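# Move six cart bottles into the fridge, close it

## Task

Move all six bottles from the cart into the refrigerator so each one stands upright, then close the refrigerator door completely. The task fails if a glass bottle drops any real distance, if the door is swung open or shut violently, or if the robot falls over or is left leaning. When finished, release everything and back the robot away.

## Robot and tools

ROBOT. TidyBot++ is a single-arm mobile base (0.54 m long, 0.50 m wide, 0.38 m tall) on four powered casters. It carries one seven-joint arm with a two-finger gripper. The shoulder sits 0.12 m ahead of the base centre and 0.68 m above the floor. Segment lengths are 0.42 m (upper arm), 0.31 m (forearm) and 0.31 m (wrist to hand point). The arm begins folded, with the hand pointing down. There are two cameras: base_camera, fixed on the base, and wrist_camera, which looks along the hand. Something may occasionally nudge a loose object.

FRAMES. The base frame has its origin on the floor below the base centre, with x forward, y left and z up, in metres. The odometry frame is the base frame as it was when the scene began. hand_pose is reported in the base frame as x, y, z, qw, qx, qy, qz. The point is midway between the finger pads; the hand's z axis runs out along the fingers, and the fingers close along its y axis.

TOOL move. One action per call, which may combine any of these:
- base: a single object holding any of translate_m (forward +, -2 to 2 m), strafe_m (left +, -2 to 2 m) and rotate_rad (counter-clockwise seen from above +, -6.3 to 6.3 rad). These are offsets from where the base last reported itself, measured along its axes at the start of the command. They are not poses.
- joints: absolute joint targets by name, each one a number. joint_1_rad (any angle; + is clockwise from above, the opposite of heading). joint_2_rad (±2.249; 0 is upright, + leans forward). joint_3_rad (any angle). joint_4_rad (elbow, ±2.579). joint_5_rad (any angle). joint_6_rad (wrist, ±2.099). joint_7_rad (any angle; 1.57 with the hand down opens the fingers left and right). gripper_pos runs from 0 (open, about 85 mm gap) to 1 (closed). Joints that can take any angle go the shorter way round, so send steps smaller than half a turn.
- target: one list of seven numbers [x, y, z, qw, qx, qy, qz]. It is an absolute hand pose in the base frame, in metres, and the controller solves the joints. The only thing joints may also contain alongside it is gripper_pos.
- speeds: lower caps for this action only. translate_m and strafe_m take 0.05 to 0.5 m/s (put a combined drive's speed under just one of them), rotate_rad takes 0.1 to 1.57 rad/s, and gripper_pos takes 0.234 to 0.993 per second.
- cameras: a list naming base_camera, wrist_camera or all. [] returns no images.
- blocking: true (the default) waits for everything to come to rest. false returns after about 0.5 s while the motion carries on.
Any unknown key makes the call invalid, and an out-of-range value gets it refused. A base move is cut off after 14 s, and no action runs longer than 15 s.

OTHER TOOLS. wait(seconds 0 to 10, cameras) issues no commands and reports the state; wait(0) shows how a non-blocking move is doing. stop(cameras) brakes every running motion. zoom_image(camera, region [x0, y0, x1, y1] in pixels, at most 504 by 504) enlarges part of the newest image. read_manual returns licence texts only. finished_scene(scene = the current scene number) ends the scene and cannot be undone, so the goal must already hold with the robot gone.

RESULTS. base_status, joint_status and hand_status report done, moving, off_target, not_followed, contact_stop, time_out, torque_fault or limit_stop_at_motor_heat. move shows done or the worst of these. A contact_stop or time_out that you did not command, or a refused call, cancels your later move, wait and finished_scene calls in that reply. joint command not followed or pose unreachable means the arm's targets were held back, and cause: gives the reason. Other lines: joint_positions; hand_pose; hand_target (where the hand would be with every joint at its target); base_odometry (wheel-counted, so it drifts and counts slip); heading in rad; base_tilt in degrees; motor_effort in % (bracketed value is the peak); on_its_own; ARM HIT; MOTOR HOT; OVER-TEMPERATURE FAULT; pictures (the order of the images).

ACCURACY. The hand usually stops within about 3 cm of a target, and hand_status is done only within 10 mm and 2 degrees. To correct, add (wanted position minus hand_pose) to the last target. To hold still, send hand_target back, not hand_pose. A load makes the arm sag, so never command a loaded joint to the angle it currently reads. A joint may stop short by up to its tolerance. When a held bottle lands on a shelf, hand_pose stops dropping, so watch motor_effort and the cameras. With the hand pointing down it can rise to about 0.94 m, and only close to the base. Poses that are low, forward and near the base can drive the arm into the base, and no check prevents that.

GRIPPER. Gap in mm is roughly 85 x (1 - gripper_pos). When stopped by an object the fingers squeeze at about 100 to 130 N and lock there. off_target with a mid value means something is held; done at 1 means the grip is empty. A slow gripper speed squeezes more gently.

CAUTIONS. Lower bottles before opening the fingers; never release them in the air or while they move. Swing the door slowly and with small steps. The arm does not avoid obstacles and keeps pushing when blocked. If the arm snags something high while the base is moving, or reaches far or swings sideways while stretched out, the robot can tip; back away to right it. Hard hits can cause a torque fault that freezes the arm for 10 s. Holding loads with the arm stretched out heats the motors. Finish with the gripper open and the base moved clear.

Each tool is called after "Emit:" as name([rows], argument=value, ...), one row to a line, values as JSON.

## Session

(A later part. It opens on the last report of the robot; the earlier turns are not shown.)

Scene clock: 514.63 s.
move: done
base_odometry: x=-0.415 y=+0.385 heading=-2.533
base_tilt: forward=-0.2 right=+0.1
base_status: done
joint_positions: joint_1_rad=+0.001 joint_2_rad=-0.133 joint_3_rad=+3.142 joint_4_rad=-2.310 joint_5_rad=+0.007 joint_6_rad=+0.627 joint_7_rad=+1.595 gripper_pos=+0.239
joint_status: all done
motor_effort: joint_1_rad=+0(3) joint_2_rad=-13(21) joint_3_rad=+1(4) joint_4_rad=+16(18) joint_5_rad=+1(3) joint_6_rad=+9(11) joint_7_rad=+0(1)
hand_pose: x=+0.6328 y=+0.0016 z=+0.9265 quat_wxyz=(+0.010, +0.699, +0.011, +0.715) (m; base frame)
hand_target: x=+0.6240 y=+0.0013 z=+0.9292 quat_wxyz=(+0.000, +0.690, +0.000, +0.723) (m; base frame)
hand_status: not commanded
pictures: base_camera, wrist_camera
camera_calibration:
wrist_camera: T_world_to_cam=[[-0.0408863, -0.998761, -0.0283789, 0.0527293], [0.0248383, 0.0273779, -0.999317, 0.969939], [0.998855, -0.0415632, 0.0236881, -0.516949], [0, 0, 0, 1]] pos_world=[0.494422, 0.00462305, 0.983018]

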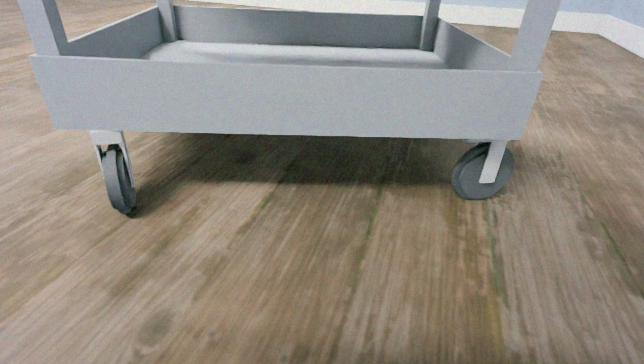

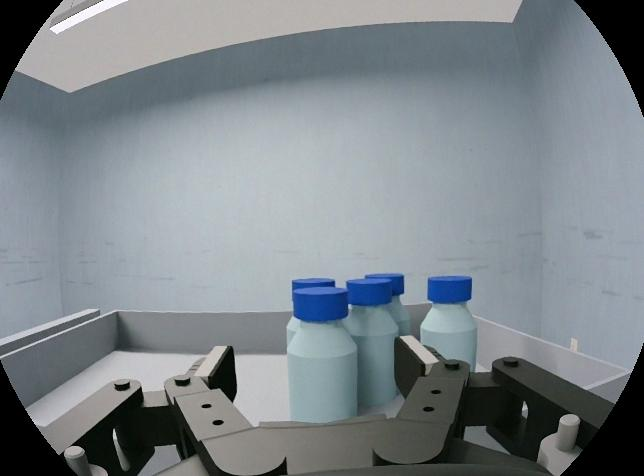

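Emit:
move(base={"translate_m":0.15,"strafe_m":-0.010}, speeds={"translate_m":0.2}, joints={"joint_4_rad":-2.37})

Scene clock: 521.63 s.
move: done
base_odometry: x=-0.544 y=+0.308 heading=-2.533
base_tilt: forward=-0.2 right=+0.1
base_status: done
joint_positions: joint_1_rad=+0.001 joint_2_rad=-0.141 joint_3_rad=+3.142 joint_4_rad=-2.347 joint_5_rad=+0.007 joint_6_rad=+0.630 joint_7_rad=+1.595 gripper_pos=+0.239
joint_status: all done
motor_effort: joint_1_rad=+0(1) joint_2_rad=-13(15) joint_3_rad=+1(2) joint_4_rad=+16(17) joint_5_rad=+1(2) joint_6_rad=+9(10) joint_7_rad=+0(1)
hand_pose: x=+0.6243 y=+0.0016 z=+0.9106 quat_wxyz=(+0.010, +0.709, +0.011, +0.705) (m; base frame)
hand_target: x=+0.6187 y=+0.0013 z=+0.9123 quat_wxyz=(+0.000, +0.701, +0.000, +0.713) (m; base frame)
hand_status: not commanded
pictures: base_camera, wrist_camera
camera_calibration:
wrist_camera: T_world_to_cam=[[-0.0415854, -0.99876, -0.0273862, 0.0514875], [-0.00102381, 0.0274525, -0.999623, 0.970681], [0.999134, -0.0415416, -0.00216416, -0.484716], [0, 0, 0, 1]] pos_world=[0.487432, 0.00464005, 0.970676]

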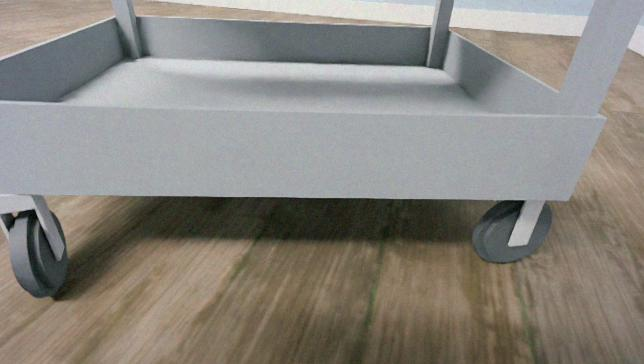

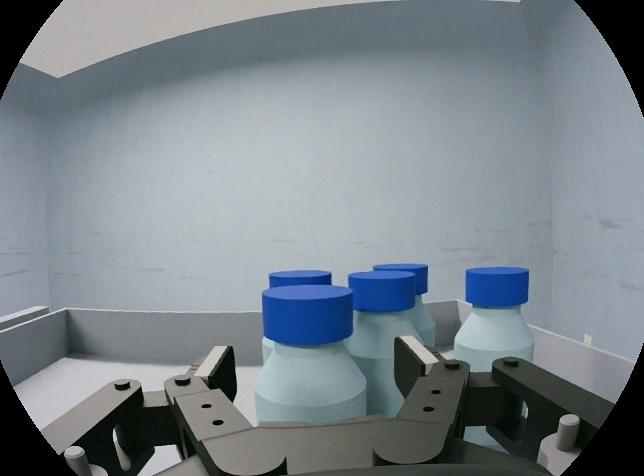

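Emit:
move(base={"translate_m":0.086,"strafe_m":0.003}, speeds={"translate_m":0.12})

Emit:
move(joints={"gripper_pos":0.45}, speeds={"gripper_pos":0.234})

Scene clock: 529.27 s.
move: done
base_odometry: x=-0.614 y=+0.256 heading=-2.533
base_tilt: forward=-0.2 right=+0.1
base_status: done
joint_positions: joint_1_rad=+0.001 joint_2_rad=-0.145 joint_3_rad=+3.142 joint_4_rad=-2.347 joint_5_rad=+0.007 joint_6_rad=+0.631 joint_7_rad=+1.595 gripper_pos=+0.239
joint_status: not commanded
motor_effort: joint_1_rad=+0(1) joint_2_rad=-13(15) joint_3_rad=+1(2) joint_4_rad=+16(17) joint_5_rad=+0(2) joint_6_rad=+9(10) joint_7_rad=+1(1)
hand_pose: x=+0.6234 y=+0.0016 z=+0.9124 quat_wxyz=(+0.010, +0.707, +0.011, +0.707) (m; base frame)
hand_target: x=+0.6187 y=+0.0013 z=+0.9123 quat_wxyz=(+0.000, +0.701, +0.000, +0.713) (m; base frame)
hand_status: not commanded
pictures: base_camera, wrist_camera
camera_calibration:
wrist_camera: T_world_to_cam=[[-0.0414755, -0.99876, -0.027545, 0.0515802], [0.00287072, 0.0274495, -0.999619, 0.970107], [0.999135, -0.0415387, 0.00172868, -0.487385], [0, 0, 0, 1]] pos_world=[0.486318, 0.0046419, 0.972001]

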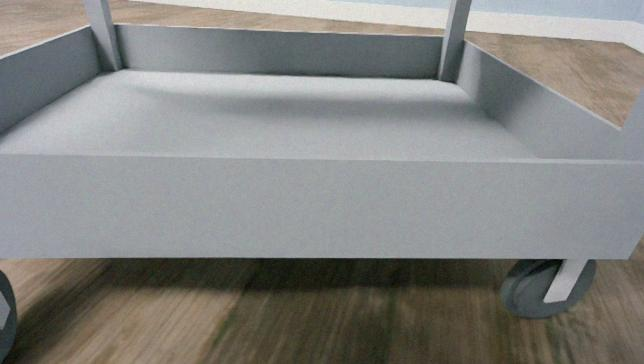

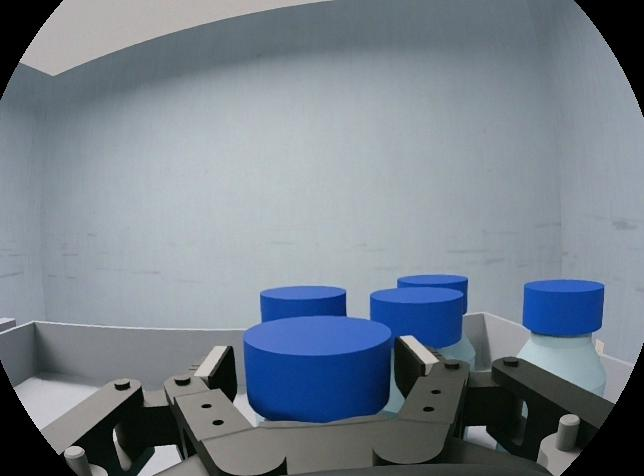

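Scene clock: 530.47 s.
move: off_target
base_odometry: x=-0.614 y=+0.256 heading=-2.533
base_tilt: forward=-0.2 right=+0.1
base_status: not commanded
joint_positions: joint_1_rad=+0.001 joint_2_rad=-0.145 joint_3_rad=+3.142 joint_4_rad=-2.347 joint_5_rad=+0.007 joint_6_rad=+0.631 joint_7_rad=+1.595 gripper_pos=+0.419
joint_status: gripper_pos off_target (ended at +0.419, target +0.450)
motor_effort: joint_1_rad=+0(1) joint_2_rad=-11(13) joint_3_rad=+1(1) joint_4_rad=+16(16) joint_5_rad=+0(2) joint_6_rad=+10(10) joint_7_rad=+0(1)
hand_pose: x=+0.6234 y=+0.0016 z=+0.9124 quat_wxyz=(+0.010, +0.707, +0.011, +0.707) (m; base frame)
hand_target: x=+0.6187 y=+0.0013 z=+0.9123 quat_wxyz=(+0.000, +0.701, +0.000, +0.713) (m; base frame)
hand_status: not commanded
pictures: base_camera, wrist_camera
camera_calibration:
wrist_camera: T_world_to_cam=[[-0.0414755, -0.99876, -0.027545, 0.0515802], [0.00287072, 0.0274495, -0.999619, 0.970107], [0.999135, -0.0415387, 0.00172868, -0.487385], [0, 0, 0, 1]] pos_world=[0.486318, 0.0046419, 0.972001]

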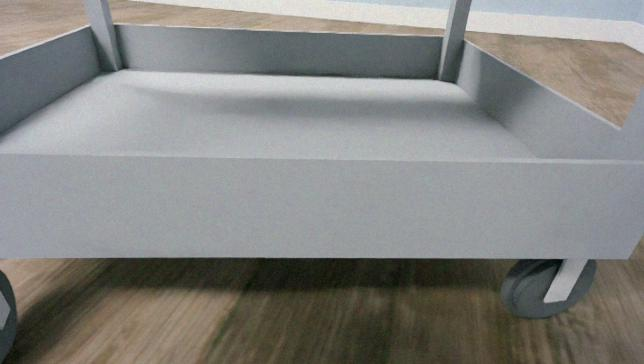

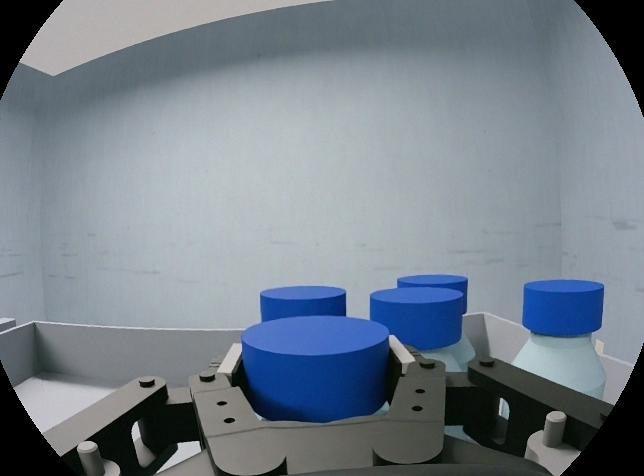

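Emit:
move(joints={"joint_2_rad":-0.346,"joint_4_rad":-1.8225,"joint_6_rad":-0.0535}, cameras=[])

Emit:
move(base={"translate_m":-0.45}, cameras=[])

Emit:
move(base={"translate_m":1.018,"strafe_m":1.413,"rotate_rad":1.323}, joints={"joint_2_rad":-0.03,"joint_4_rad":-1.50,"joint_6_rad":0.10})

Scene clock: 564.00 s.
move: off_target
base_odometry: x=-0.614 y=+0.256 heading=-2.533
base_tilt: forward=-0.2 right=+0.1
base_status: not commanded
joint_positions: joint_1_rad=+0.001 joint_2_rad=-0.316 joint_3_rad=+3.142 joint_4_rad=-1.901 joint_5_rad=+0.007 joint_6_rad=-0.023 joint_7_rad=+1.595 gripper_pos=+0.419
joint_status: joint_4_rad off_target (ended at -1.901, target -1.823); the others done
motor_effort: joint_1_rad=+0(1) joint_2_rad=-13(19) joint_3_rad=+1(1) joint_4_rad=+23(23) joint_5_rad=+1(2) joint_6_rad=+14(16) joint_7_rad=+0(1)
hand_pose: x=+0.6139 y=+0.0002 z=+1.0659 quat_wxyz=(+0.012, +0.720, +0.010, +0.694) (m; base frame)
hand_target: x=+0.6003 y=+0.0013 z=+1.1199 quat_wxyz=(+0.000, +0.693, +0.000, +0.721) (m; base frame)
hand_status: not commanded
pictures: none
No camera images: "cameras" was empty.

Scene clock: 566.20 s.
move: done
base_odometry: x=-0.244 y=+0.513 heading=-2.534
base_tilt: forward=-0.2 right=+0.1
base_status: done
joint_positions: joint_1_rad=+0.001 joint_2_rad=-0.331 joint_3_rad=+3.143 joint_4_rad=-1.900 joint_5_rad=+0.007 joint_6_rad=-0.030 joint_7_rad=+1.595 gripper_pos=+0.419
joint_status: not commanded
motor_effort: joint_1_rad=+0(2) joint_2_rad=-12(17) joint_3_rad=+1(3) joint_4_rad=+23(24) joint_5_rad=+1(2) joint_6_rad=+13(15) joint_7_rad=+0(1)
hand_pose: x=+0.6078 y=+0.0001 z=+1.0718 quat_wxyz=(+0.012, +0.717, +0.010, +0.697) (m; base frame)
hand_target: x=+0.6003 y=+0.0013 z=+1.1199 quat_wxyz=(+0.000, +0.693, +0.000, +0.721) (m; base frame)
hand_status: not commanded
pictures: none
No camera images: "cameras" was empty.

Scene clock: 571.33 s.
move: off_target
base_odometry: x=-0.273 y=-1.228 heading=-1.210
base_tilt: forward=-0.2 right=+0.1
base_status: done
joint_positions: joint_1_rad=-0.001 joint_2_rad=-0.003 joint_3_rad=+3.138 joint_4_rad=-1.582 joint_5_rad=+0.007 joint_6_rad=+0.029 joint_7_rad=+1.595 gripper_pos=+0.419
joint_status: joint_4_rad off_target (ended at -1.582, target -1.500); the others done
motor_effort: joint_1_rad=+0(4) joint_2_rad=-23(30) joint_3_rad=+1(4) joint_4_rad=+23(25) joint_5_rad=+1(2) joint_6_rad=+14(15) joint_7_rad=+0(2)
hand_pose: x=+0.7434 y=+0.0044 z=+1.1061 quat_wxyz=(+0.009, +0.700, +0.013, +0.714) (m; base frame)
hand_target: x=+0.7242 y=+0.0013 z=+1.1961 quat_wxyz=(+0.000, +0.633, +0.000, +0.774) (m; base frame)
hand_status: not commanded
pictures: base_camera, wrist_camera
camera_calibration:
wrist_camera: T_world_to_cam=[[-0.0381558, -0.99891, -0.026887, 0.0615133], [0.023775, 0.0259915, -0.999379, 1.1475], [0.998989, -0.0387714, 0.0227574, -0.630698], [0, 0, 0, 1]] pos_world=[0.605125, 0.00716806, 1.16279]

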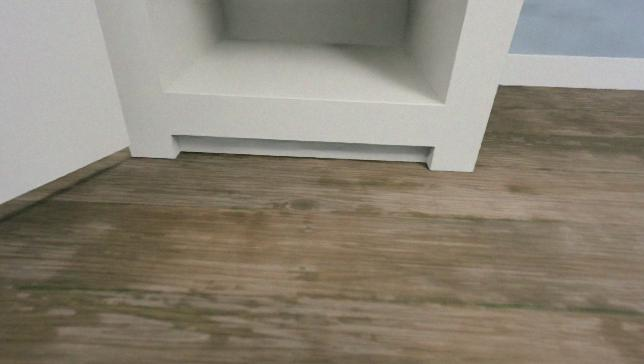

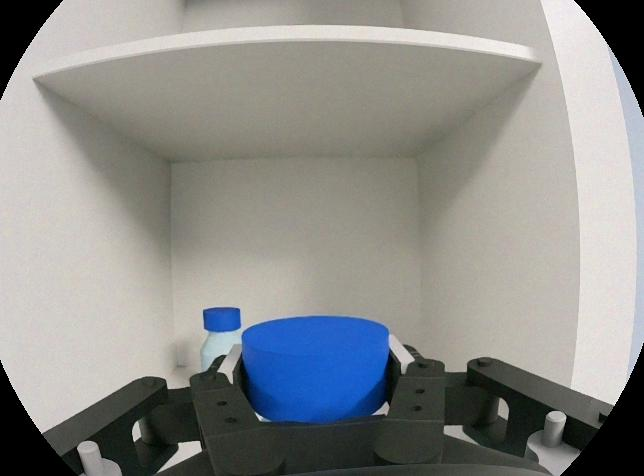

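Emit:
move(base={"translate_m":0.37,"strafe_m":0.018}, speeds={"translate_m":0.22}, cameras=["wrist_camera"])

Emit:
move(joints={"joint_4_rad":-1.68,"joint_6_rad":0.15}, cameras=[])

Emit:
move(joints={"joint_4_rad":-1.73,"joint_6_rad":0.19}, cameras=[])

Emit:
move(joints={"joint_4_rad":-1.76,"joint_6_rad":0.22}, cameras=[])

Scene clock: 584.40 s.
move: done
base_odometry: x=-0.126 y=-1.568 heading=-1.210
base_tilt: forward=-0.2 right=+0.1
base_status: done
joint_positions: joint_1_rad=-0.001 joint_2_rad=-0.004 joint_3_rad=+3.138 joint_4_rad=-1.582 joint_5_rad=+0.007 joint_6_rad=+0.030 joint_7_rad=+1.595 gripper_pos=+0.419
joint_status: not commanded
motor_effort: joint_1_rad=+0(1) joint_2_rad=-26(28) joint_3_rad=+0(2) joint_4_rad=+23(24) joint_5_rad=+0(2) joint_6_rad=+14(15) joint_7_rad=-1(1)
hand_pose: x=+0.7429 y=+0.0044 z=+1.1075 quat_wxyz=(+0.009, +0.699, +0.013, +0.715) (m; base frame)
hand_target: x=+0.7242 y=+0.0013 z=+1.1961 quat_wxyz=(+0.000, +0.633, +0.000, +0.774) (m; base frame)
hand_status: not commanded
pictures: wrist_camera
camera_calibration:
wrist_camera: T_world_to_cam=[[-0.0380821, -0.99891, -0.0269926, 0.0615941], [0.0263238, 0.026, -0.999315, 1.14693], [0.998928, -0.0387666, 0.0253049, -0.632999], [0, 0, 0, 1]] pos_world=[0.604474, 0.00716773, 1.16382]

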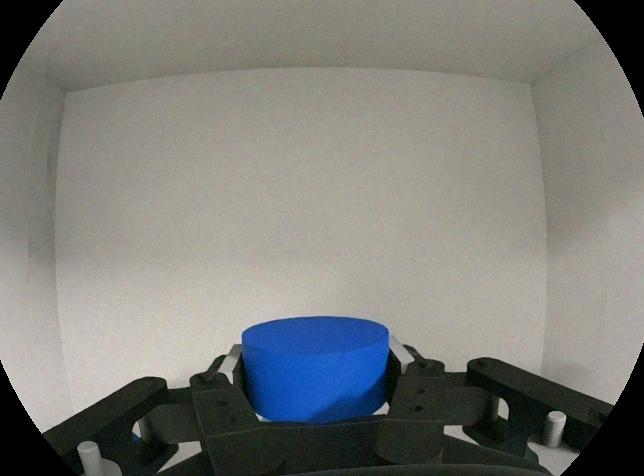

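Scene clock: 585.77 s.
move: done
base_odometry: x=-0.126 y=-1.568 heading=-1.210
base_tilt: forward=-0.2 right=+0.1
base_status: not commanded
joint_positions: joint_1_rad=-0.001 joint_2_rad=-0.004 joint_3_rad=+3.138 joint_4_rad=-1.686 joint_5_rad=+0.007 joint_6_rad=+0.077 joint_7_rad=+1.595 gripper_pos=+0.419
joint_status: all done
motor_effort: joint_1_rad=+0(0) joint_2_rad=-24(27) joint_3_rad=+1(1) joint_4_rad=+23(24) joint_5_rad=+1(2) joint_6_rad=+14(15) joint_7_rad=+0(1)
hand_pose: x=+0.7409 y=+0.0045 z=+1.0569 quat_wxyz=(+0.009, +0.719, +0.013, +0.695) (m; base frame)
hand_target: x=+0.7303 y=+0.0013 z=+1.0995 quat_wxyz=(+0.000, +0.682, +0.000, +0.732) (m; base frame)
hand_status: not commanded
pictures: none
No camera images: "cameras" was empty.

Scene clock: 586.50 s.
move: done
base_odometry: x=-0.126 y=-1.568 heading=-1.210
base_tilt: forward=-0.2 right=+0.1
base_status: not commanded
joint_positions: joint_1_rad=-0.001 joint_2_rad=-0.004 joint_3_rad=+3.138 joint_4_rad=-1.726 joint_5_rad=+0.007 joint_6_rad=+0.121 joint_7_rad=+1.595 gripper_pos=+0.419
joint_status: all done
motor_effort: joint_1_rad=-1(1) joint_2_rad=-24(25) joint_3_rad=+0(1) joint_4_rad=+22(24) joint_5_rad=+0(2) joint_6_rad=+14(15) joint_7_rad=+0(1)
hand_pose: x=+0.7393 y=+0.0046 z=+1.0460 quat_wxyz=(+0.009, +0.717, +0.013, +0.697) (m; base frame)
hand_target: x=+0.7288 y=+0.0013 z=+1.0808 quat_wxyz=(+0.000, +0.685, +0.000, +0.728) (m; base frame)
hand_status: not commanded
pictures: none
No camera images: "cameras" was empty.

Scene clock: 587.13 s.
move: done
base_odometry: x=-0.126 y=-1.568 heading=-1.210
base_tilt: forward=-0.2 right=+0.1
base_status: not commanded
joint_positions: joint_1_rad=-0.001 joint_2_rad=-0.004 joint_3_rad=+3.138 joint_4_rad=-1.747 joint_5_rad=+0.007 joint_6_rad=+0.161 joint_7_rad=+1.595 gripper_pos=+0.419
joint_status: all done
motor_effort: joint_1_rad=+0(0) joint_2_rad=-22(25) joint_3_rad=+1(1) joint_4_rad=+21(23) joint_5_rad=+0(2) joint_6_rad=+13(14) joint_7_rad=+0(1)
hand_pose: x=+0.7383 y=+0.0047 z=+1.0454 quat_wxyz=(+0.009, +0.711, +0.013, +0.703) (m; base frame)
hand_target: x=+0.7275 y=+0.0013 z=+1.0715 quat_wxyz=(+0.000, +0.685, +0.000, +0.728) (m; base frame)
hand_status: not commanded
pictures: none
No camera images: "cameras" was empty.

Emit:
move(joints={"gripper_pos":0.23}, speeds={"gripper_pos":0.25}, cameras=["wrist_camera"])

Emit:
move(base={"translate_m":-0.35}, speeds={"translate_m":0.3})

Scene clock: 595.97 s.
move: done
base_odometry: x=-0.126 y=-1.568 heading=-1.210
base_tilt: forward=-0.2 right=+0.1
base_status: not commanded
joint_positions: joint_1_rad=-0.001 joint_2_rad=-0.017 joint_3_rad=+3.138 joint_4_rad=-1.747 joint_5_rad=+0.007 joint_6_rad=+0.183 joint_7_rad=+1.595 gripper_pos=+0.231
joint_status: all done
motor_effort: joint_1_rad=+1(1) joint_2_rad=-20(24) joint_3_rad=+1(1) joint_4_rad=+18(22) joint_5_rad=+1(2) joint_6_rad=+9(13) joint_7_rad=+1(1)
hand_pose: x=+0.7333 y=+0.0048 z=+1.0604 quat_wxyz=(+0.009, +0.698, +0.013, +0.716) (m; base frame)
hand_target: x=+0.7275 y=+0.0013 z=+1.0715 quat_wxyz=(+0.000, +0.685, +0.000, +0.728) (m; base frame)
hand_status: not commanded
pictures: wrist_camera
camera_calibration:
wrist_camera: T_world_to_cam=[[-0.0368975, -0.998951, -0.0271104, 0.0595386], [0.0279272, 0.0260875, -0.999269, 1.0989], [0.998929, -0.0376277, 0.0269353, -0.623938], [0, 0, 0, 1]] pos_world=[0.594777, 0.0073312, 1.11652]

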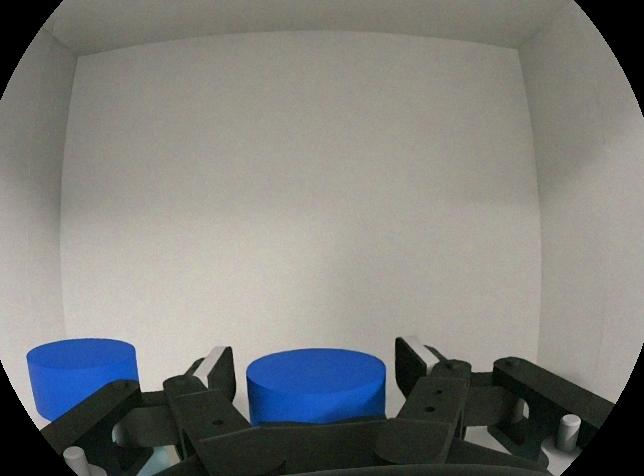

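Scene clock: 598.10 s.
move: done
base_odometry: x=-0.249 y=-1.240 heading=-1.210
base_tilt: forward=-0.2 right=+0.1
base_status: done
joint_positions: joint_1_rad=-0.001 joint_2_rad=-0.028 joint_3_rad=+3.139 joint_4_rad=-1.747 joint_5_rad=+0.007 joint_6_rad=+0.183 joint_7_rad=+1.595 gripper_pos=+0.231
joint_status: not commanded
motor_effort: joint_1_rad=+0(1) joint_2_rad=-18(23) joint_3_rad=+1(2) joint_4_rad=+18(19) joint_5_rad=+1(2) joint_6_rad=+10(10) joint_7_rad=+0(1)
hand_pose: x=+0.7293 y=+0.0044 z=+1.0668 quat_wxyz=(+0.009, +0.695, +0.013, +0.719) (m; base frame)
hand_target: x=+0.7275 y=+0.0013 z=+1.0715 quat_wxyz=(+0.000, +0.685, +0.000, +0.728) (m; base frame)
hand_status: not commanded
pictures: base_camera, wrist_camera
camera_calibration:
wrist_camera: T_world_to_cam=[[-0.0371379, -0.998931, -0.0275267, 0.0598517], [0.0384546, 0.0260968, -0.99892, 1.09739], [0.99857, -0.0381563, 0.0374443, -0.631089], [0, 0, 0, 1]] pos_world=[0.590209, 0.00706928, 1.12149]

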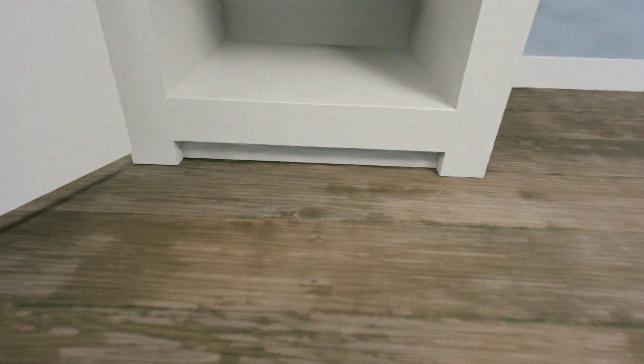

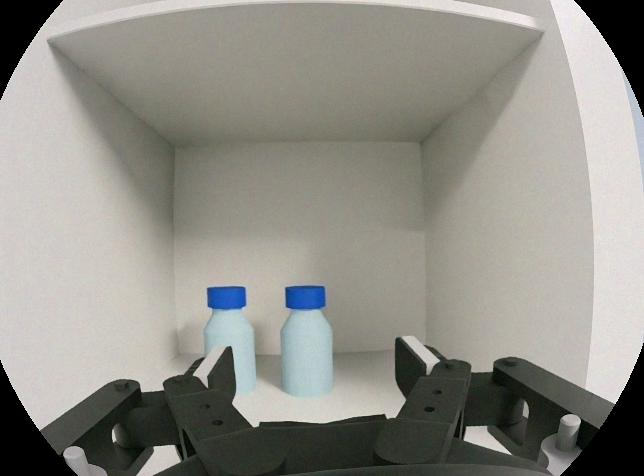

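Emit:
move(base={"translate_m":-1.581,"strafe_m":0.6,"rotate_rad":-1.222}, joints={"joint_2_rad":-0.146,"joint_4_rad":-2.37,"joint_6_rad":0.67,"gripper_pos":0.24}, cameras=[])

Emit:
move(base={"translate_m":0.239,"strafe_m":-0.325})

Scene clock: 625.70 s.
move: done
base_odometry: x=-0.245 y=+0.451 heading=-2.433
base_tilt: forward=-0.2 right=+0.1
base_status: done
joint_positions: joint_1_rad=-0.001 joint_2_rad=-0.135 joint_3_rad=+3.140 joint_4_rad=-2.341 joint_5_rad=+0.007 joint_6_rad=+0.628 joint_7_rad=+1.595 gripper_pos=+0.239
joint_status: all done
motor_effort: joint_1_rad=+0(3) joint_2_rad=-13(22) joint_3_rad=+1(3) joint_4_rad=+16(18) joint_5_rad=+1(2) joint_6_rad=+9(11) joint_7_rad=+0(1)
hand_pose: x=+0.6266 y=+0.0041 z=+0.9100 quat_wxyz=(+0.008, +0.710, +0.013, +0.704) (m; base frame)
hand_target: x=+0.6187 y=+0.0013 z=+0.9123 quat_wxyz=(+0.000, +0.701, +0.000, +0.713) (m; base frame)
hand_status: not commanded
pictures: none
No camera images: "cameras" was empty.

Scene clock: 627.83 s.
move: done
base_odometry: x=-0.638 y=+0.542 heading=-2.434
base_tilt: forward=-0.2 right=+0.1
base_status: done
joint_positions: joint_1_rad=-0.001 joint_2_rad=-0.137 joint_3_rad=+3.141 joint_4_rad=-2.341 joint_5_rad=+0.007 joint_6_rad=+0.629 joint_7_rad=+1.595 gripper_pos=+0.239
joint_status: not commanded
motor_effort: joint_1_rad=+0(1) joint_2_rad=-13(15) joint_3_rad=+1(2) joint_4_rad=+16(16) joint_5_rad=+1(2) joint_6_rad=+9(10) joint_7_rad=+0(1)
hand_pose: x=+0.6262 y=+0.0038 z=+0.9109 quat_wxyz=(+0.008, +0.709, +0.013, +0.705) (m; base frame)
hand_target: x=+0.6187 y=+0.0013 z=+0.9123 quat_wxyz=(+0.000, +0.701, +0.000, +0.713) (m; base frame)
hand_status: not commanded
pictures: base_camera, wrist_camera
camera_calibration:
wrist_camera: T_world_to_cam=[[-0.0374171, -0.998931, -0.0271622, 0.0509274], [-0.00141522, 0.0272342, -0.999628, 0.971271], [0.999299, -0.0373647, -0.00243273, -0.48642], [0, 0, 0, 1]] pos_world=[0.489359, 0.00624618, 0.97111]

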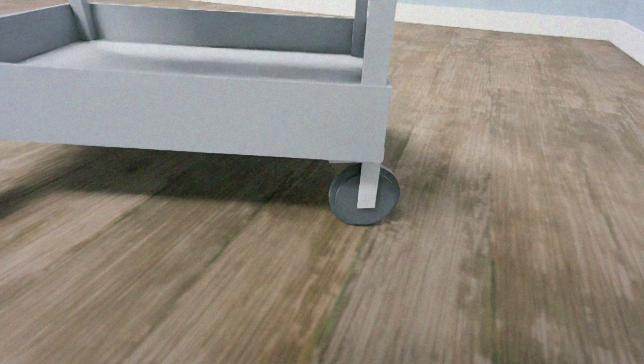

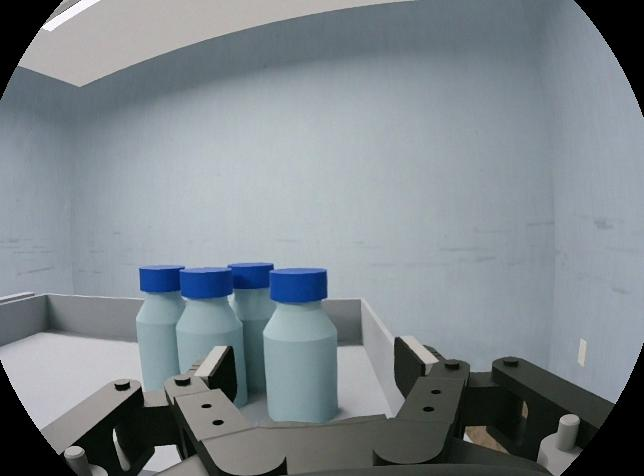

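Emit:
move(base={"translate_m":0.14,"strafe_m":0.0115}, speeds={"translate_m":0.2})

Scene clock: 633.27 s.
move: done
base_odometry: x=-0.738 y=+0.443 heading=-2.434
base_tilt: forward=-0.2 right=+0.1
base_status: done
joint_positions: joint_1_rad=-0.001 joint_2_rad=-0.143 joint_3_rad=+3.141 joint_4_rad=-2.344 joint_5_rad=+0.007 joint_6_rad=+0.630 joint_7_rad=+1.595 gripper_pos=+0.239
joint_status: not commanded
motor_effort: joint_1_rad=+0(1) joint_2_rad=-12(15) joint_3_rad=+1(2) joint_4_rad=+16(17) joint_5_rad=+1(2) joint_6_rad=+9(10) joint_7_rad=+0(1)
hand_pose: x=+0.6243 y=+0.0038 z=+0.9132 quat_wxyz=(+0.008, +0.707, +0.013, +0.707) (m; base frame)
hand_target: x=+0.6187 y=+0.0013 z=+0.9123 quat_wxyz=(+0.000, +0.701, +0.000, +0.713) (m; base frame)
hand_status: not commanded
pictures: base_camera, wrist_camera
camera_calibration:
wrist_camera: T_world_to_cam=[[-0.0372705, -0.99893, -0.0273657, 0.0510132], [0.00373201, 0.0272454, -0.999622, 0.970326], [0.999298, -0.0373586, 0.00271257, -0.489261], [0, 0, 0, 1]] pos_world=[0.487198, 0.00624363, 0.972682]

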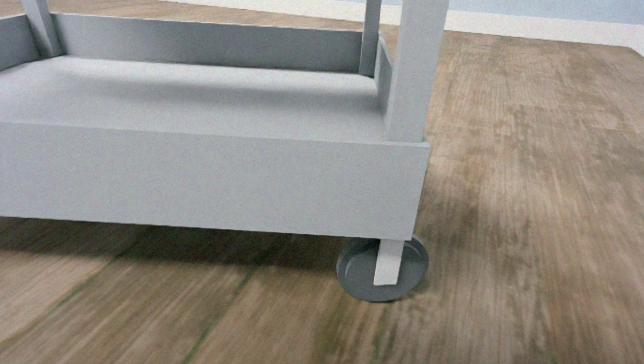

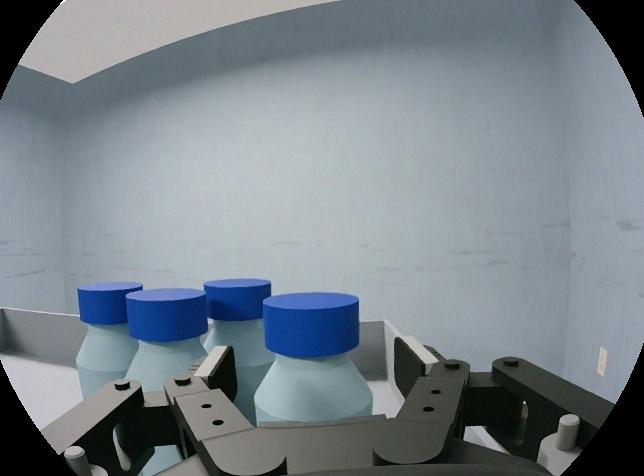

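Emit:
move(base={"translate_m":0.074,"strafe_m":0.001}, speeds={"translate_m":0.12}, cameras=["wrist_camera"])

Emit:
move(joints={"gripper_pos":0.45}, speeds={"gripper_pos":0.234}, cameras=["wrist_camera"])

Scene clock: 641.27 s.
move: done
base_odometry: x=-0.793 y=+0.393 heading=-2.434
base_tilt: forward=-0.2 right=+0.1
base_status: done
joint_positions: joint_1_rad=-0.001 joint_2_rad=-0.145 joint_3_rad=+3.141 joint_4_rad=-2.345 joint_5_rad=+0.007 joint_6_rad=+0.631 joint_7_rad=+1.595 gripper_pos=+0.239
joint_status: not commanded
motor_effort: joint_1_rad=+0(1) joint_2_rad=-12(15) joint_3_rad=+1(2) joint_4_rad=+16(17) joint_5_rad=+1(2) joint_6_rad=+9(10) joint_7_rad=+0(1)
hand_pose: x=+0.6236 y=+0.0038 z=+0.9139 quat_wxyz=(+0.008, +0.706, +0.013, +0.708) (m; base frame)
hand_target: x=+0.6187 y=+0.0013 z=+0.9123 quat_wxyz=(+0.000, +0.701, +0.000, +0.713) (m; base frame)
hand_status: not commanded
pictures: wrist_camera
camera_calibration:
wrist_camera: T_world_to_cam=[[-0.0372213, -0.99893, -0.0274329, 0.0510364], [0.00542325, 0.0272496, -0.999614, 0.969964], [0.999292, -0.0373557, 0.00440319, -0.490097], [0, 0, 0, 1]] pos_world=[0.48639, 0.00624272, 0.973148]

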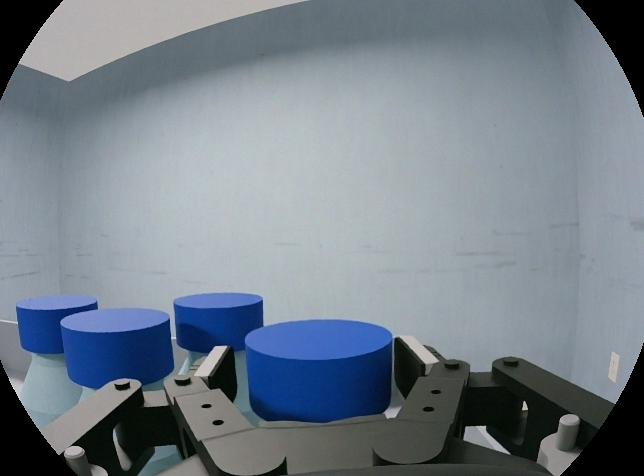

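Scene clock: 642.47 s.
move: off_target
base_odometry: x=-0.793 y=+0.393 heading=-2.434
base_tilt: forward=-0.2 right=+0.1
base_status: not commanded
joint_positions: joint_1_rad=-0.001 joint_2_rad=-0.145 joint_3_rad=+3.141 joint_4_rad=-2.345 joint_5_rad=+0.007 joint_6_rad=+0.631 joint_7_rad=+1.595 gripper_pos=+0.418
joint_status: gripper_pos off_target (ended at +0.418, target +0.450)
motor_effort: joint_1_rad=+0(1) joint_2_rad=-12(13) joint_3_rad=+0(1) joint_4_rad=+16(16) joint_5_rad=+1(2) joint_6_rad=+9(10) joint_7_rad=+1(1)
hand_pose: x=+0.6236 y=+0.0038 z=+0.9139 quat_wxyz=(+0.008, +0.706, +0.013, +0.708) (m; base frame)
hand_target: x=+0.6187 y=+0.0013 z=+0.9123 quat_wxyz=(+0.000, +0.701, +0.000, +0.713) (m; base frame)
hand_status: not commanded
pictures: wrist_camera
camera_calibration:
wrist_camera: T_world_to_cam=[[-0.0372213, -0.99893, -0.0274329, 0.0510364], [0.00542325, 0.0272496, -0.999614, 0.969964], [0.999292, -0.0373557, 0.00440319, -0.490097], [0, 0, 0, 1]] pos_world=[0.48639, 0.00624272, 0.973148]

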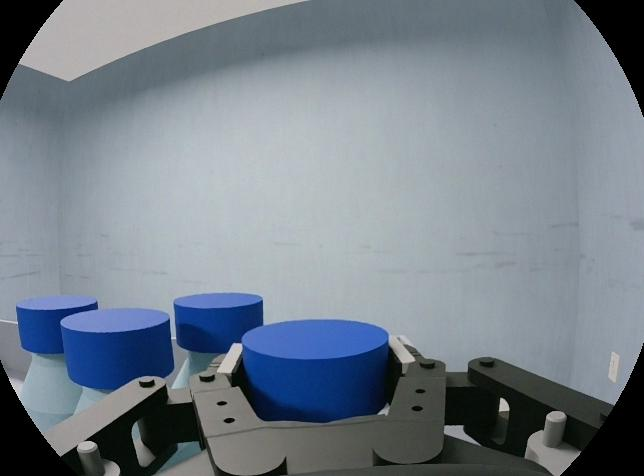

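Emit:
move(joints={"joint_2_rad":-0.346,"joint_4_rad":-1.8225,"joint_6_rad":-0.0535}, cameras=[])

Emit:
move(base={"translate_m":-0.3}, cameras=[])

Emit:
move(base={"translate_m":-0.187,"strafe_m":0.342}, cameras=[])

Emit:
move(base={"translate_m":1.244,"strafe_m":1.214,"rotate_rad":1.224}, joints={"joint_2_rad":-0.03,"joint_4_rad":-1.50,"joint_6_rad":0.10})

Scene clock: 656.83 s.
move: off_target
base_odometry: x=-0.793 y=+0.393 heading=-2.434
base_tilt: forward=-0.2 right=+0.1
base_status: not commanded
joint_positions: joint_1_rad=-0.001 joint_2_rad=-0.322 joint_3_rad=+3.141 joint_4_rad=-1.890 joint_5_rad=+0.007 joint_6_rad=-0.014 joint_7_rad=+1.595 gripper_pos=+0.419
joint_status: joint_4_rad off_target (ended at -1.890, target -1.823); the others done
motor_effort: joint_1_rad=+0(1) joint_2_rad=-11(18) joint_3_rad=+1(1) joint_4_rad=+21(22) joint_5_rad=+1(2) joint_6_rad=+12(14) joint_7_rad=+0(1)
hand_pose: x=+0.6113 y=+0.0024 z=+1.0788 quat_wxyz=(+0.010, +0.711, +0.012, +0.703) (m; base frame)
hand_target: x=+0.6003 y=+0.0013 z=+1.1199 quat_wxyz=(+0.000, +0.693, +0.000, +0.721) (m; base frame)
hand_status: not commanded
pictures: none
No camera images: "cameras" was empty.

Scene clock: 658.77 s.
move: done
base_odometry: x=-0.565 y=+0.589 heading=-2.434
base_tilt: forward=-0.2 right=+0.1
base_status: done
joint_positions: joint_1_rad=-0.001 joint_2_rad=-0.342 joint_3_rad=+3.141 joint_4_rad=-1.887 joint_5_rad=+0.007 joint_6_rad=-0.021 joint_7_rad=+1.595 gripper_pos=+0.419
joint_status: not commanded
motor_effort: joint_1_rad=+0(1) joint_2_rad=-11(17) joint_3_rad=+1(3) joint_4_rad=+21(22) joint_5_rad=+1(2) joint_6_rad=+13(13) joint_7_rad=+0(1)
hand_pose: x=+0.6036 y=+0.0022 z=+1.0877 quat_wxyz=(+0.011, +0.705, +0.012, +0.709) (m; base frame)
hand_target: x=+0.6003 y=+0.0013 z=+1.1199 quat_wxyz=(+0.000, +0.693, +0.000, +0.721) (m; base frame)
hand_status: not commanded
pictures: none
No camera images: "cameras" was empty.

Scene clock: 660.83 s.
move: done
base_odometry: x=-0.200 y=+0.450 heading=-2.434
base_tilt: forward=-0.2 right=+0.1
base_status: done
joint_positions: joint_1_rad=-0.001 joint_2_rad=-0.341 joint_3_rad=+3.139 joint_4_rad=-1.887 joint_5_rad=+0.007 joint_6_rad=-0.021 joint_7_rad=+1.595 gripper_pos=+0.419
joint_status: not commanded
motor_effort: joint_1_rad=+0(2) joint_2_rad=-12(13) joint_3_rad=+0(3) joint_4_rad=+21(22) joint_5_rad=+2(2) joint_6_rad=+12(13) joint_7_rad=+0(1)
hand_pose: x=+0.6039 y=+0.0035 z=+1.0872 quat_wxyz=(+0.010, +0.706, +0.013, +0.708) (m; base frame)
hand_target: x=+0.6003 y=+0.0013 z=+1.1199 quat_wxyz=(+0.000, +0.693, +0.000, +0.721) (m; base frame)
hand_status: not commanded
pictures: none
No camera images: "cameras" was empty.

Scene clock: 665.97 s.
move: off_target
base_odometry: x=-0.356 y=-1.281 heading=-1.208
base_tilt: forward=-0.2 right=+0.1
base_status: done
joint_positions: joint_1_rad=-0.003 joint_2_rad=-0.013 joint_3_rad=+3.137 joint_4_rad=-1.570 joint_5_rad=+0.007 joint_6_rad=+0.039 joint_7_rad=+1.595 gripper_pos=+0.419
joint_status: joint_4_rad off_target (ended at -1.570, target -1.500); the others done
motor_effort: joint_1_rad=+0(3) joint_2_rad=-23(28) joint_3_rad=+0(4) joint_4_rad=+21(23) joint_5_rad=+0(2) joint_6_rad=+12(14) joint_7_rad=+1(1)
hand_pose: x=+0.7387 y=+0.0062 z=+1.1233 quat_wxyz=(+0.009, +0.688, +0.014, +0.726) (m; base frame)
hand_target: x=+0.7242 y=+0.0013 z=+1.1961 quat_wxyz=(+0.000, +0.633, +0.000, +0.774) (m; base frame)
hand_status: not commanded
pictures: base_camera, wrist_camera
camera_calibration:
wrist_camera: T_world_to_cam=[[-0.0344208, -0.999009, -0.028229, 0.0622737], [0.0563067, 0.0262624, -0.998068, 1.13928], [0.99782, -0.0359438, 0.0553469, -0.662012], [0, 0, 0, 1]] pos_world=[0.598564, 0.00849664, 1.17547]

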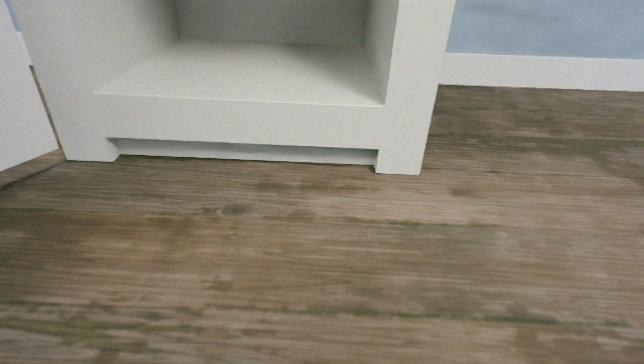

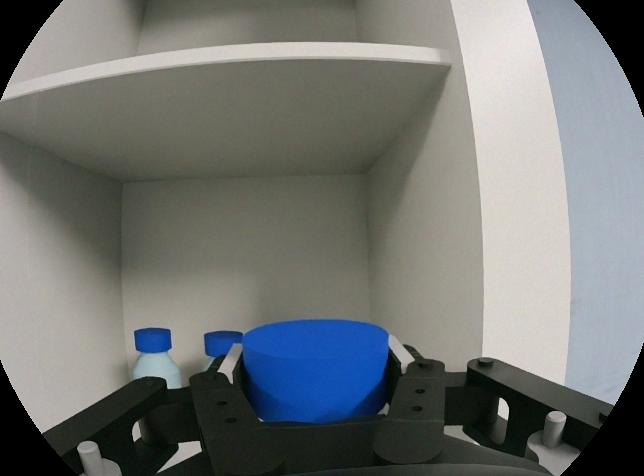

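Emit:
move(base={"translate_m":0.35,"strafe_m":0.004}, speeds={"translate_m":0.22}, cameras=["wrist_camera"])

Emit:
move(joints={"joint_4_rad":-1.68,"joint_6_rad":0.15}, cameras=[])

Emit:
move(joints={"joint_4_rad":-1.73,"joint_6_rad":0.19}, cameras=[])

Emit:
move(joints={"joint_4_rad":-1.76,"joint_6_rad":0.22}, cameras=[])

Scene clock: 677.87 s.
move: done
base_odometry: x=-0.228 y=-1.607 heading=-1.208
base_tilt: forward=-0.2 right=+0.1
base_status: done
joint_positions: joint_1_rad=-0.003 joint_2_rad=-0.014 joint_3_rad=+3.137 joint_4_rad=-1.569 joint_5_rad=+0.007 joint_6_rad=+0.040 joint_7_rad=+1.595 gripper_pos=+0.419
joint_status: not commanded
motor_effort: joint_1_rad=+0(1) joint_2_rad=-23(27) joint_3_rad=+0(2) joint_4_rad=+21(22) joint_5_rad=+1(2) joint_6_rad=+12(13) joint_7_rad=+0(1)
hand_pose: x=+0.7381 y=+0.0062 z=+1.1250 quat_wxyz=(+0.009, +0.687, +0.014, +0.727) (m; base frame)
hand_target: x=+0.7242 y=+0.0013 z=+1.1961 quat_wxyz=(+0.000, +0.633, +0.000, +0.774) (m; base frame)
hand_status: not commanded
pictures: wrist_camera
camera_calibration:
wrist_camera: T_world_to_cam=[[-0.0343227, -0.999008, -0.0283583, 0.0623746], [0.0595075, 0.0262818, -0.997882, 1.13843], [0.997638, -0.0359375, 0.0585465, -0.664988], [0, 0, 0, 1]] pos_world=[0.597813, 0.00849478, 1.17672]

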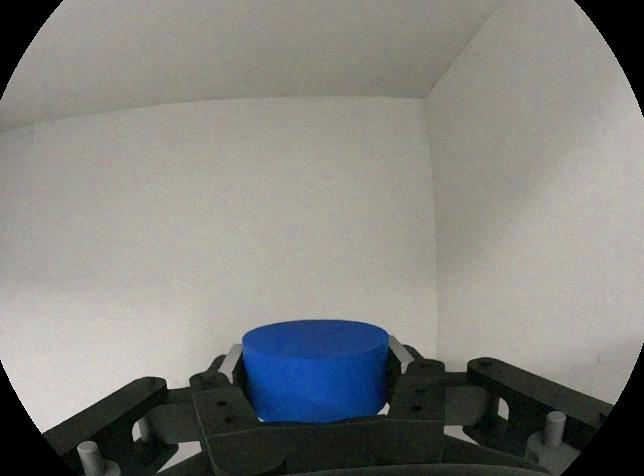

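Scene clock: 679.23 s.
move: done
base_odometry: x=-0.228 y=-1.607 heading=-1.208
base_tilt: forward=-0.2 right=+0.1
base_status: not commanded
joint_positions: joint_1_rad=-0.003 joint_2_rad=-0.014 joint_3_rad=+3.137 joint_4_rad=-1.675 joint_5_rad=+0.007 joint_6_rad=+0.087 joint_7_rad=+1.595 gripper_pos=+0.419
joint_status: all done
motor_effort: joint_1_rad=+0(1) joint_2_rad=-22(24) joint_3_rad=+0(1) joint_4_rad=+21(23) joint_5_rad=+1(2) joint_6_rad=+12(14) joint_7_rad=+0(1)
hand_pose: x=+0.7373 y=+0.0063 z=+1.0735 quat_wxyz=(+0.008, +0.708, +0.014, +0.706) (m; base frame)
hand_target: x=+0.7303 y=+0.0013 z=+1.0995 quat_wxyz=(+0.000, +0.682, +0.000, +0.732) (m; base frame)
hand_status: not commanded
pictures: none
No camera images: "cameras" was empty.

Scene clock: 680.23 s.
move: done
base_odometry: x=-0.228 y=-1.607 heading=-1.208
base_tilt: forward=-0.2 right=+0.1
base_status: not commanded
joint_positions: joint_1_rad=-0.003 joint_2_rad=-0.014 joint_3_rad=+3.137 joint_4_rad=-1.721 joint_5_rad=+0.007 joint_6_rad=+0.130 joint_7_rad=+1.595 gripper_pos=+0.419
joint_status: all done
motor_effort: joint_1_rad=+0(1) joint_2_rad=-22(24) joint_3_rad=+1(1) joint_4_rad=+21(22) joint_5_rad=+0(2) joint_6_rad=+12(14) joint_7_rad=+0(1)
hand_pose: x=+0.7357 y=+0.0064 z=+1.0583 quat_wxyz=(+0.008, +0.709, +0.014, +0.705) (m; base frame)
hand_target: x=+0.7288 y=+0.0013 z=+1.0808 quat_wxyz=(+0.000, +0.685, +0.000, +0.728) (m; base frame)
hand_status: not commanded
pictures: none
No camera images: "cameras" was empty.

Scene clock: 680.90 s.
move: done
base_odometry: x=-0.228 y=-1.607 heading=-1.208
base_tilt: forward=-0.2 right=+0.1
base_status: not commanded
joint_positions: joint_1_rad=-0.003 joint_2_rad=-0.014 joint_3_rad=+3.137 joint_4_rad=-1.749 joint_5_rad=+0.007 joint_6_rad=+0.161 joint_7_rad=+1.595 gripper_pos=+0.419
joint_status: all done
motor_effort: joint_1_rad=+0(0) joint_2_rad=-22(24) joint_3_rad=+1(1) joint_4_rad=+21(22) joint_5_rad=+1(2) joint_6_rad=+12(13) joint_7_rad=+0(1)
hand_pose: x=+0.7344 y=+0.0064 z=+1.0503 quat_wxyz=(+0.008, +0.708, +0.014, +0.706) (m; base frame)
hand_target: x=+0.7275 y=+0.0013 z=+1.0715 quat_wxyz=(+0.000, +0.685, +0.000, +0.728) (m; base frame)
hand_status: not commanded
pictures: none
No camera images: "cameras" was empty.

Emit:
move(joints={"joint_4_rad":-1.78,"joint_6_rad":0.24}, cameras=[])

Emit:
move(joints={"joint_4_rad":-1.80,"joint_6_rad":0.26}, cameras=["wrist_camera"])

Scene clock: 721.50 s.
move: done
base_odometry: x=-0.228 y=-1.607 heading=-1.208
base_tilt: forward=-0.2 right=+0.1
base_status: not commanded
joint_positions: joint_1_rad=-0.003 joint_2_rad=-0.014 joint_3_rad=+3.137 joint_4_rad=-1.766 joint_5_rad=+0.007 joint_6_rad=+0.183 joint_7_rad=+1.595 gripper_pos=+0.419
joint_status: all done
motor_effort: joint_1_rad=+0(0) joint_2_rad=-21(22) joint_3_rad=+1(1) joint_4_rad=+21(22) joint_5_rad=+1(1) joint_6_rad=+12(13) joint_7_rad=+0(1)
hand_pose: x=+0.7334 y=+0.0065 z=+1.0463 quat_wxyz=(+0.008, +0.706, +0.014, +0.708) (m; base frame)
hand_target: x=+0.7264 y=+0.0013 z=+1.0653 quat_wxyz=(+0.000, +0.685, +0.000, +0.728) (m; base frame)
hand_status: not commanded
pictures: none
No camera images: "cameras" was empty.

Scene clock: 722.07 s.
move: done
base_odometry: x=-0.228 y=-1.607 heading=-1.208
base_tilt: forward=-0.2 right=+0.1
base_status: not commanded
joint_positions: joint_1_rad=-0.003 joint_2_rad=-0.014 joint_3_rad=+3.137 joint_4_rad=-1.779 joint_5_rad=+0.007 joint_6_rad=+0.209 joint_7_rad=+1.595 gripper_pos=+0.419
joint_status: all done
motor_effort: joint_1_rad=+0(0) joint_2_rad=-22(22) joint_3_rad=+0(1) joint_4_rad=+20(21) joint_5_rad=+0(2) joint_6_rad=+11(13) joint_7_rad=+0(1)
hand_pose: x=+0.7326 y=+0.0065 z=+1.0464 quat_wxyz=(+0.008, +0.702, +0.014, +0.712) (m; base frame)
hand_target: x=+0.7252 y=+0.0013 z=+1.0591 quat_wxyz=(+0.000, +0.685, +0.000, +0.728) (m; base frame)
hand_status: not commanded
pictures: wrist_camera
camera_calibration:
wrist_camera: T_world_to_cam=[[-0.034208, -0.999057, -0.0267404, 0.0585263], [0.0182005, 0.0261289, -0.999493, 1.09227], [0.999249, -0.0346774, 0.0172895, -0.612977], [0, 0, 0, 1]] pos_world=[0.594639, 0.008675, 1.10388]

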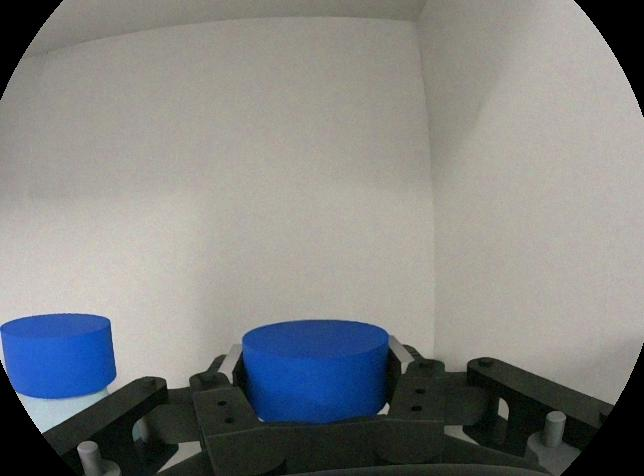

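Emit:
move(joints={"gripper_pos":0.23}, speeds={"gripper_pos":0.25}, cameras=["wrist_camera"])

Emit:
move(base={"translate_m":-0.35}, speeds={"translate_m":0.3})

Scene clock: 727.07 s.
move: done
base_odometry: x=-0.228 y=-1.607 heading=-1.208
base_tilt: forward=-0.2 right=+0.1
base_status: not commanded
joint_positions: joint_1_rad=-0.003 joint_2_rad=-0.016 joint_3_rad=+3.137 joint_4_rad=-1.779 joint_5_rad=+0.007 joint_6_rad=+0.220 joint_7_rad=+1.595 gripper_pos=+0.231
joint_status: all done
motor_effort: joint_1_rad=+0(1) joint_2_rad=-19(21) joint_3_rad=+0(1) joint_4_rad=+18(20) joint_5_rad=+1(2) joint_6_rad=+9(11) joint_7_rad=+0(1)
hand_pose: x=+0.7321 y=+0.0065 z=+1.0506 quat_wxyz=(+0.008, +0.697, +0.014, +0.717) (m; base frame)
hand_target: x=+0.7252 y=+0.0013 z=+1.0591 quat_wxyz=(+0.000, +0.685, +0.000, +0.728) (m; base frame)
hand_status: not commanded
pictures: wrist_camera
camera_calibration:
wrist_camera: T_world_to_cam=[[-0.0337989, -0.999057, -0.0272574, 0.0588855], [0.0303789, 0.0262334, -0.999194, 1.08725], [0.998967, -0.0345997, 0.0294636, -0.625067], [0, 0, 0, 1]] pos_world=[0.593382, 0.00868072, 1.10639]

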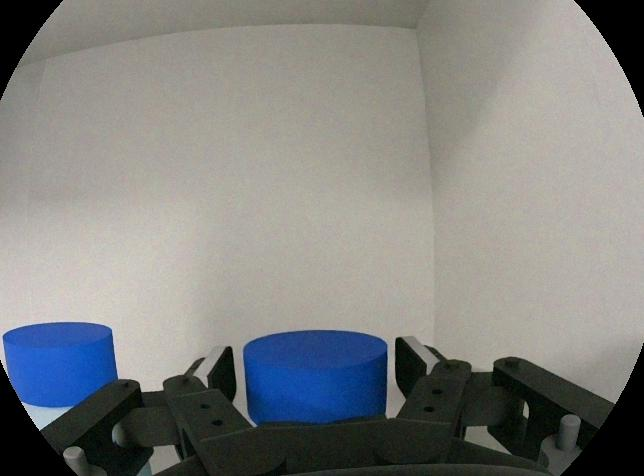

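Scene clock: 729.23 s.
move: done
base_odometry: x=-0.352 y=-1.280 heading=-1.209
base_tilt: forward=-0.2 right=+0.1
base_status: done
joint_positions: joint_1_rad=-0.003 joint_2_rad=-0.029 joint_3_rad=+3.138 joint_4_rad=-1.779 joint_5_rad=+0.007 joint_6_rad=+0.221 joint_7_rad=+1.595 gripper_pos=+0.231
joint_status: not commanded
motor_effort: joint_1_rad=+0(3) joint_2_rad=-19(24) joint_3_rad=+1(3) joint_4_rad=+18(19) joint_5_rad=+1(2) joint_6_rad=+9(10) joint_7_rad=+1(1)
hand_pose: x=+0.7270 y=+0.0059 z=+1.0592 quat_wxyz=(+0.008, +0.692, +0.014, +0.722) (m; base frame)
hand_target: x=+0.7252 y=+0.0013 z=+1.0591 quat_wxyz=(+0.000, +0.685, +0.000, +0.728) (m; base frame)
hand_status: not commanded
pictures: base_camera, wrist_camera
camera_calibration:
wrist_camera: T_world_to_cam=[[-0.0344429, -0.999019, -0.0278295, 0.0593573], [0.0450659, 0.0262651, -0.998639, 1.08476], [0.99839, -0.0356501, 0.0441171, -0.63538], [0, 0, 0, 1]] pos_world=[0.587516, 0.00815634, 1.11296]

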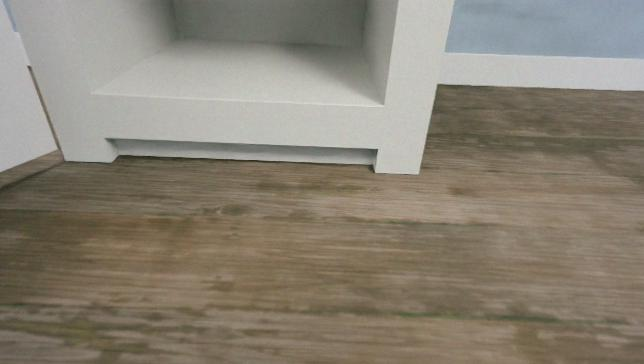

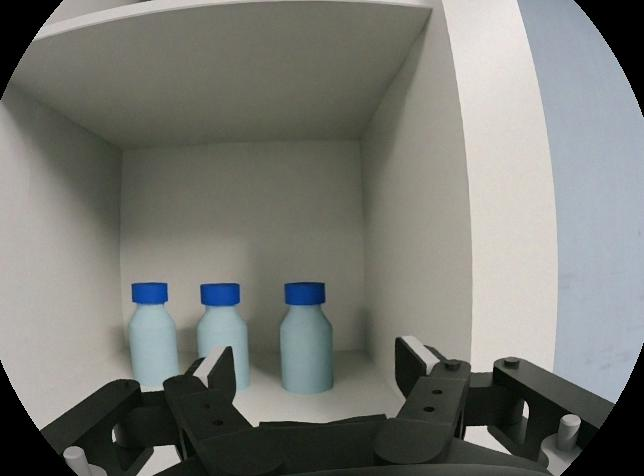

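Emit:
move(base={"translate_m":-1.58,"strafe_m":0.712,"rotate_rad":-0.963}, joints={"joint_2_rad":-0.146,"joint_4_rad":-2.37,"joint_6_rad":0.67,"gripper_pos":0.24}, cameras=[])

Scene clock: 742.73 s.
move: done
base_odometry: x=-0.246 y=+0.450 heading=-2.173
base_tilt: forward=-0.2 right=+0.1
base_status: done
joint_positions: joint_1_rad=-0.002 joint_2_rad=-0.138 joint_3_rad=+3.142 joint_4_rad=-2.342 joint_5_rad=+0.007 joint_6_rad=+0.628 joint_7_rad=+1.595 gripper_pos=+0.239
joint_status: all done
motor_effort: joint_1_rad=+0(2) joint_2_rad=-13(22) joint_3_rad=+1(3) joint_4_rad=+16(18) joint_5_rad=+1(2) joint_6_rad=+9(10) joint_7_rad=+0(1)
hand_pose: x=+0.6259 y=+0.0033 z=+0.9109 quat_wxyz=(+0.009, +0.709, +0.013, +0.705) (m; base frame)
hand_target: x=+0.6187 y=+0.0013 z=+0.9123 quat_wxyz=(+0.000, +0.701, +0.000, +0.713) (m; base frame)
hand_status: not commanded
pictures: none
No camera images: "cameras" was empty.


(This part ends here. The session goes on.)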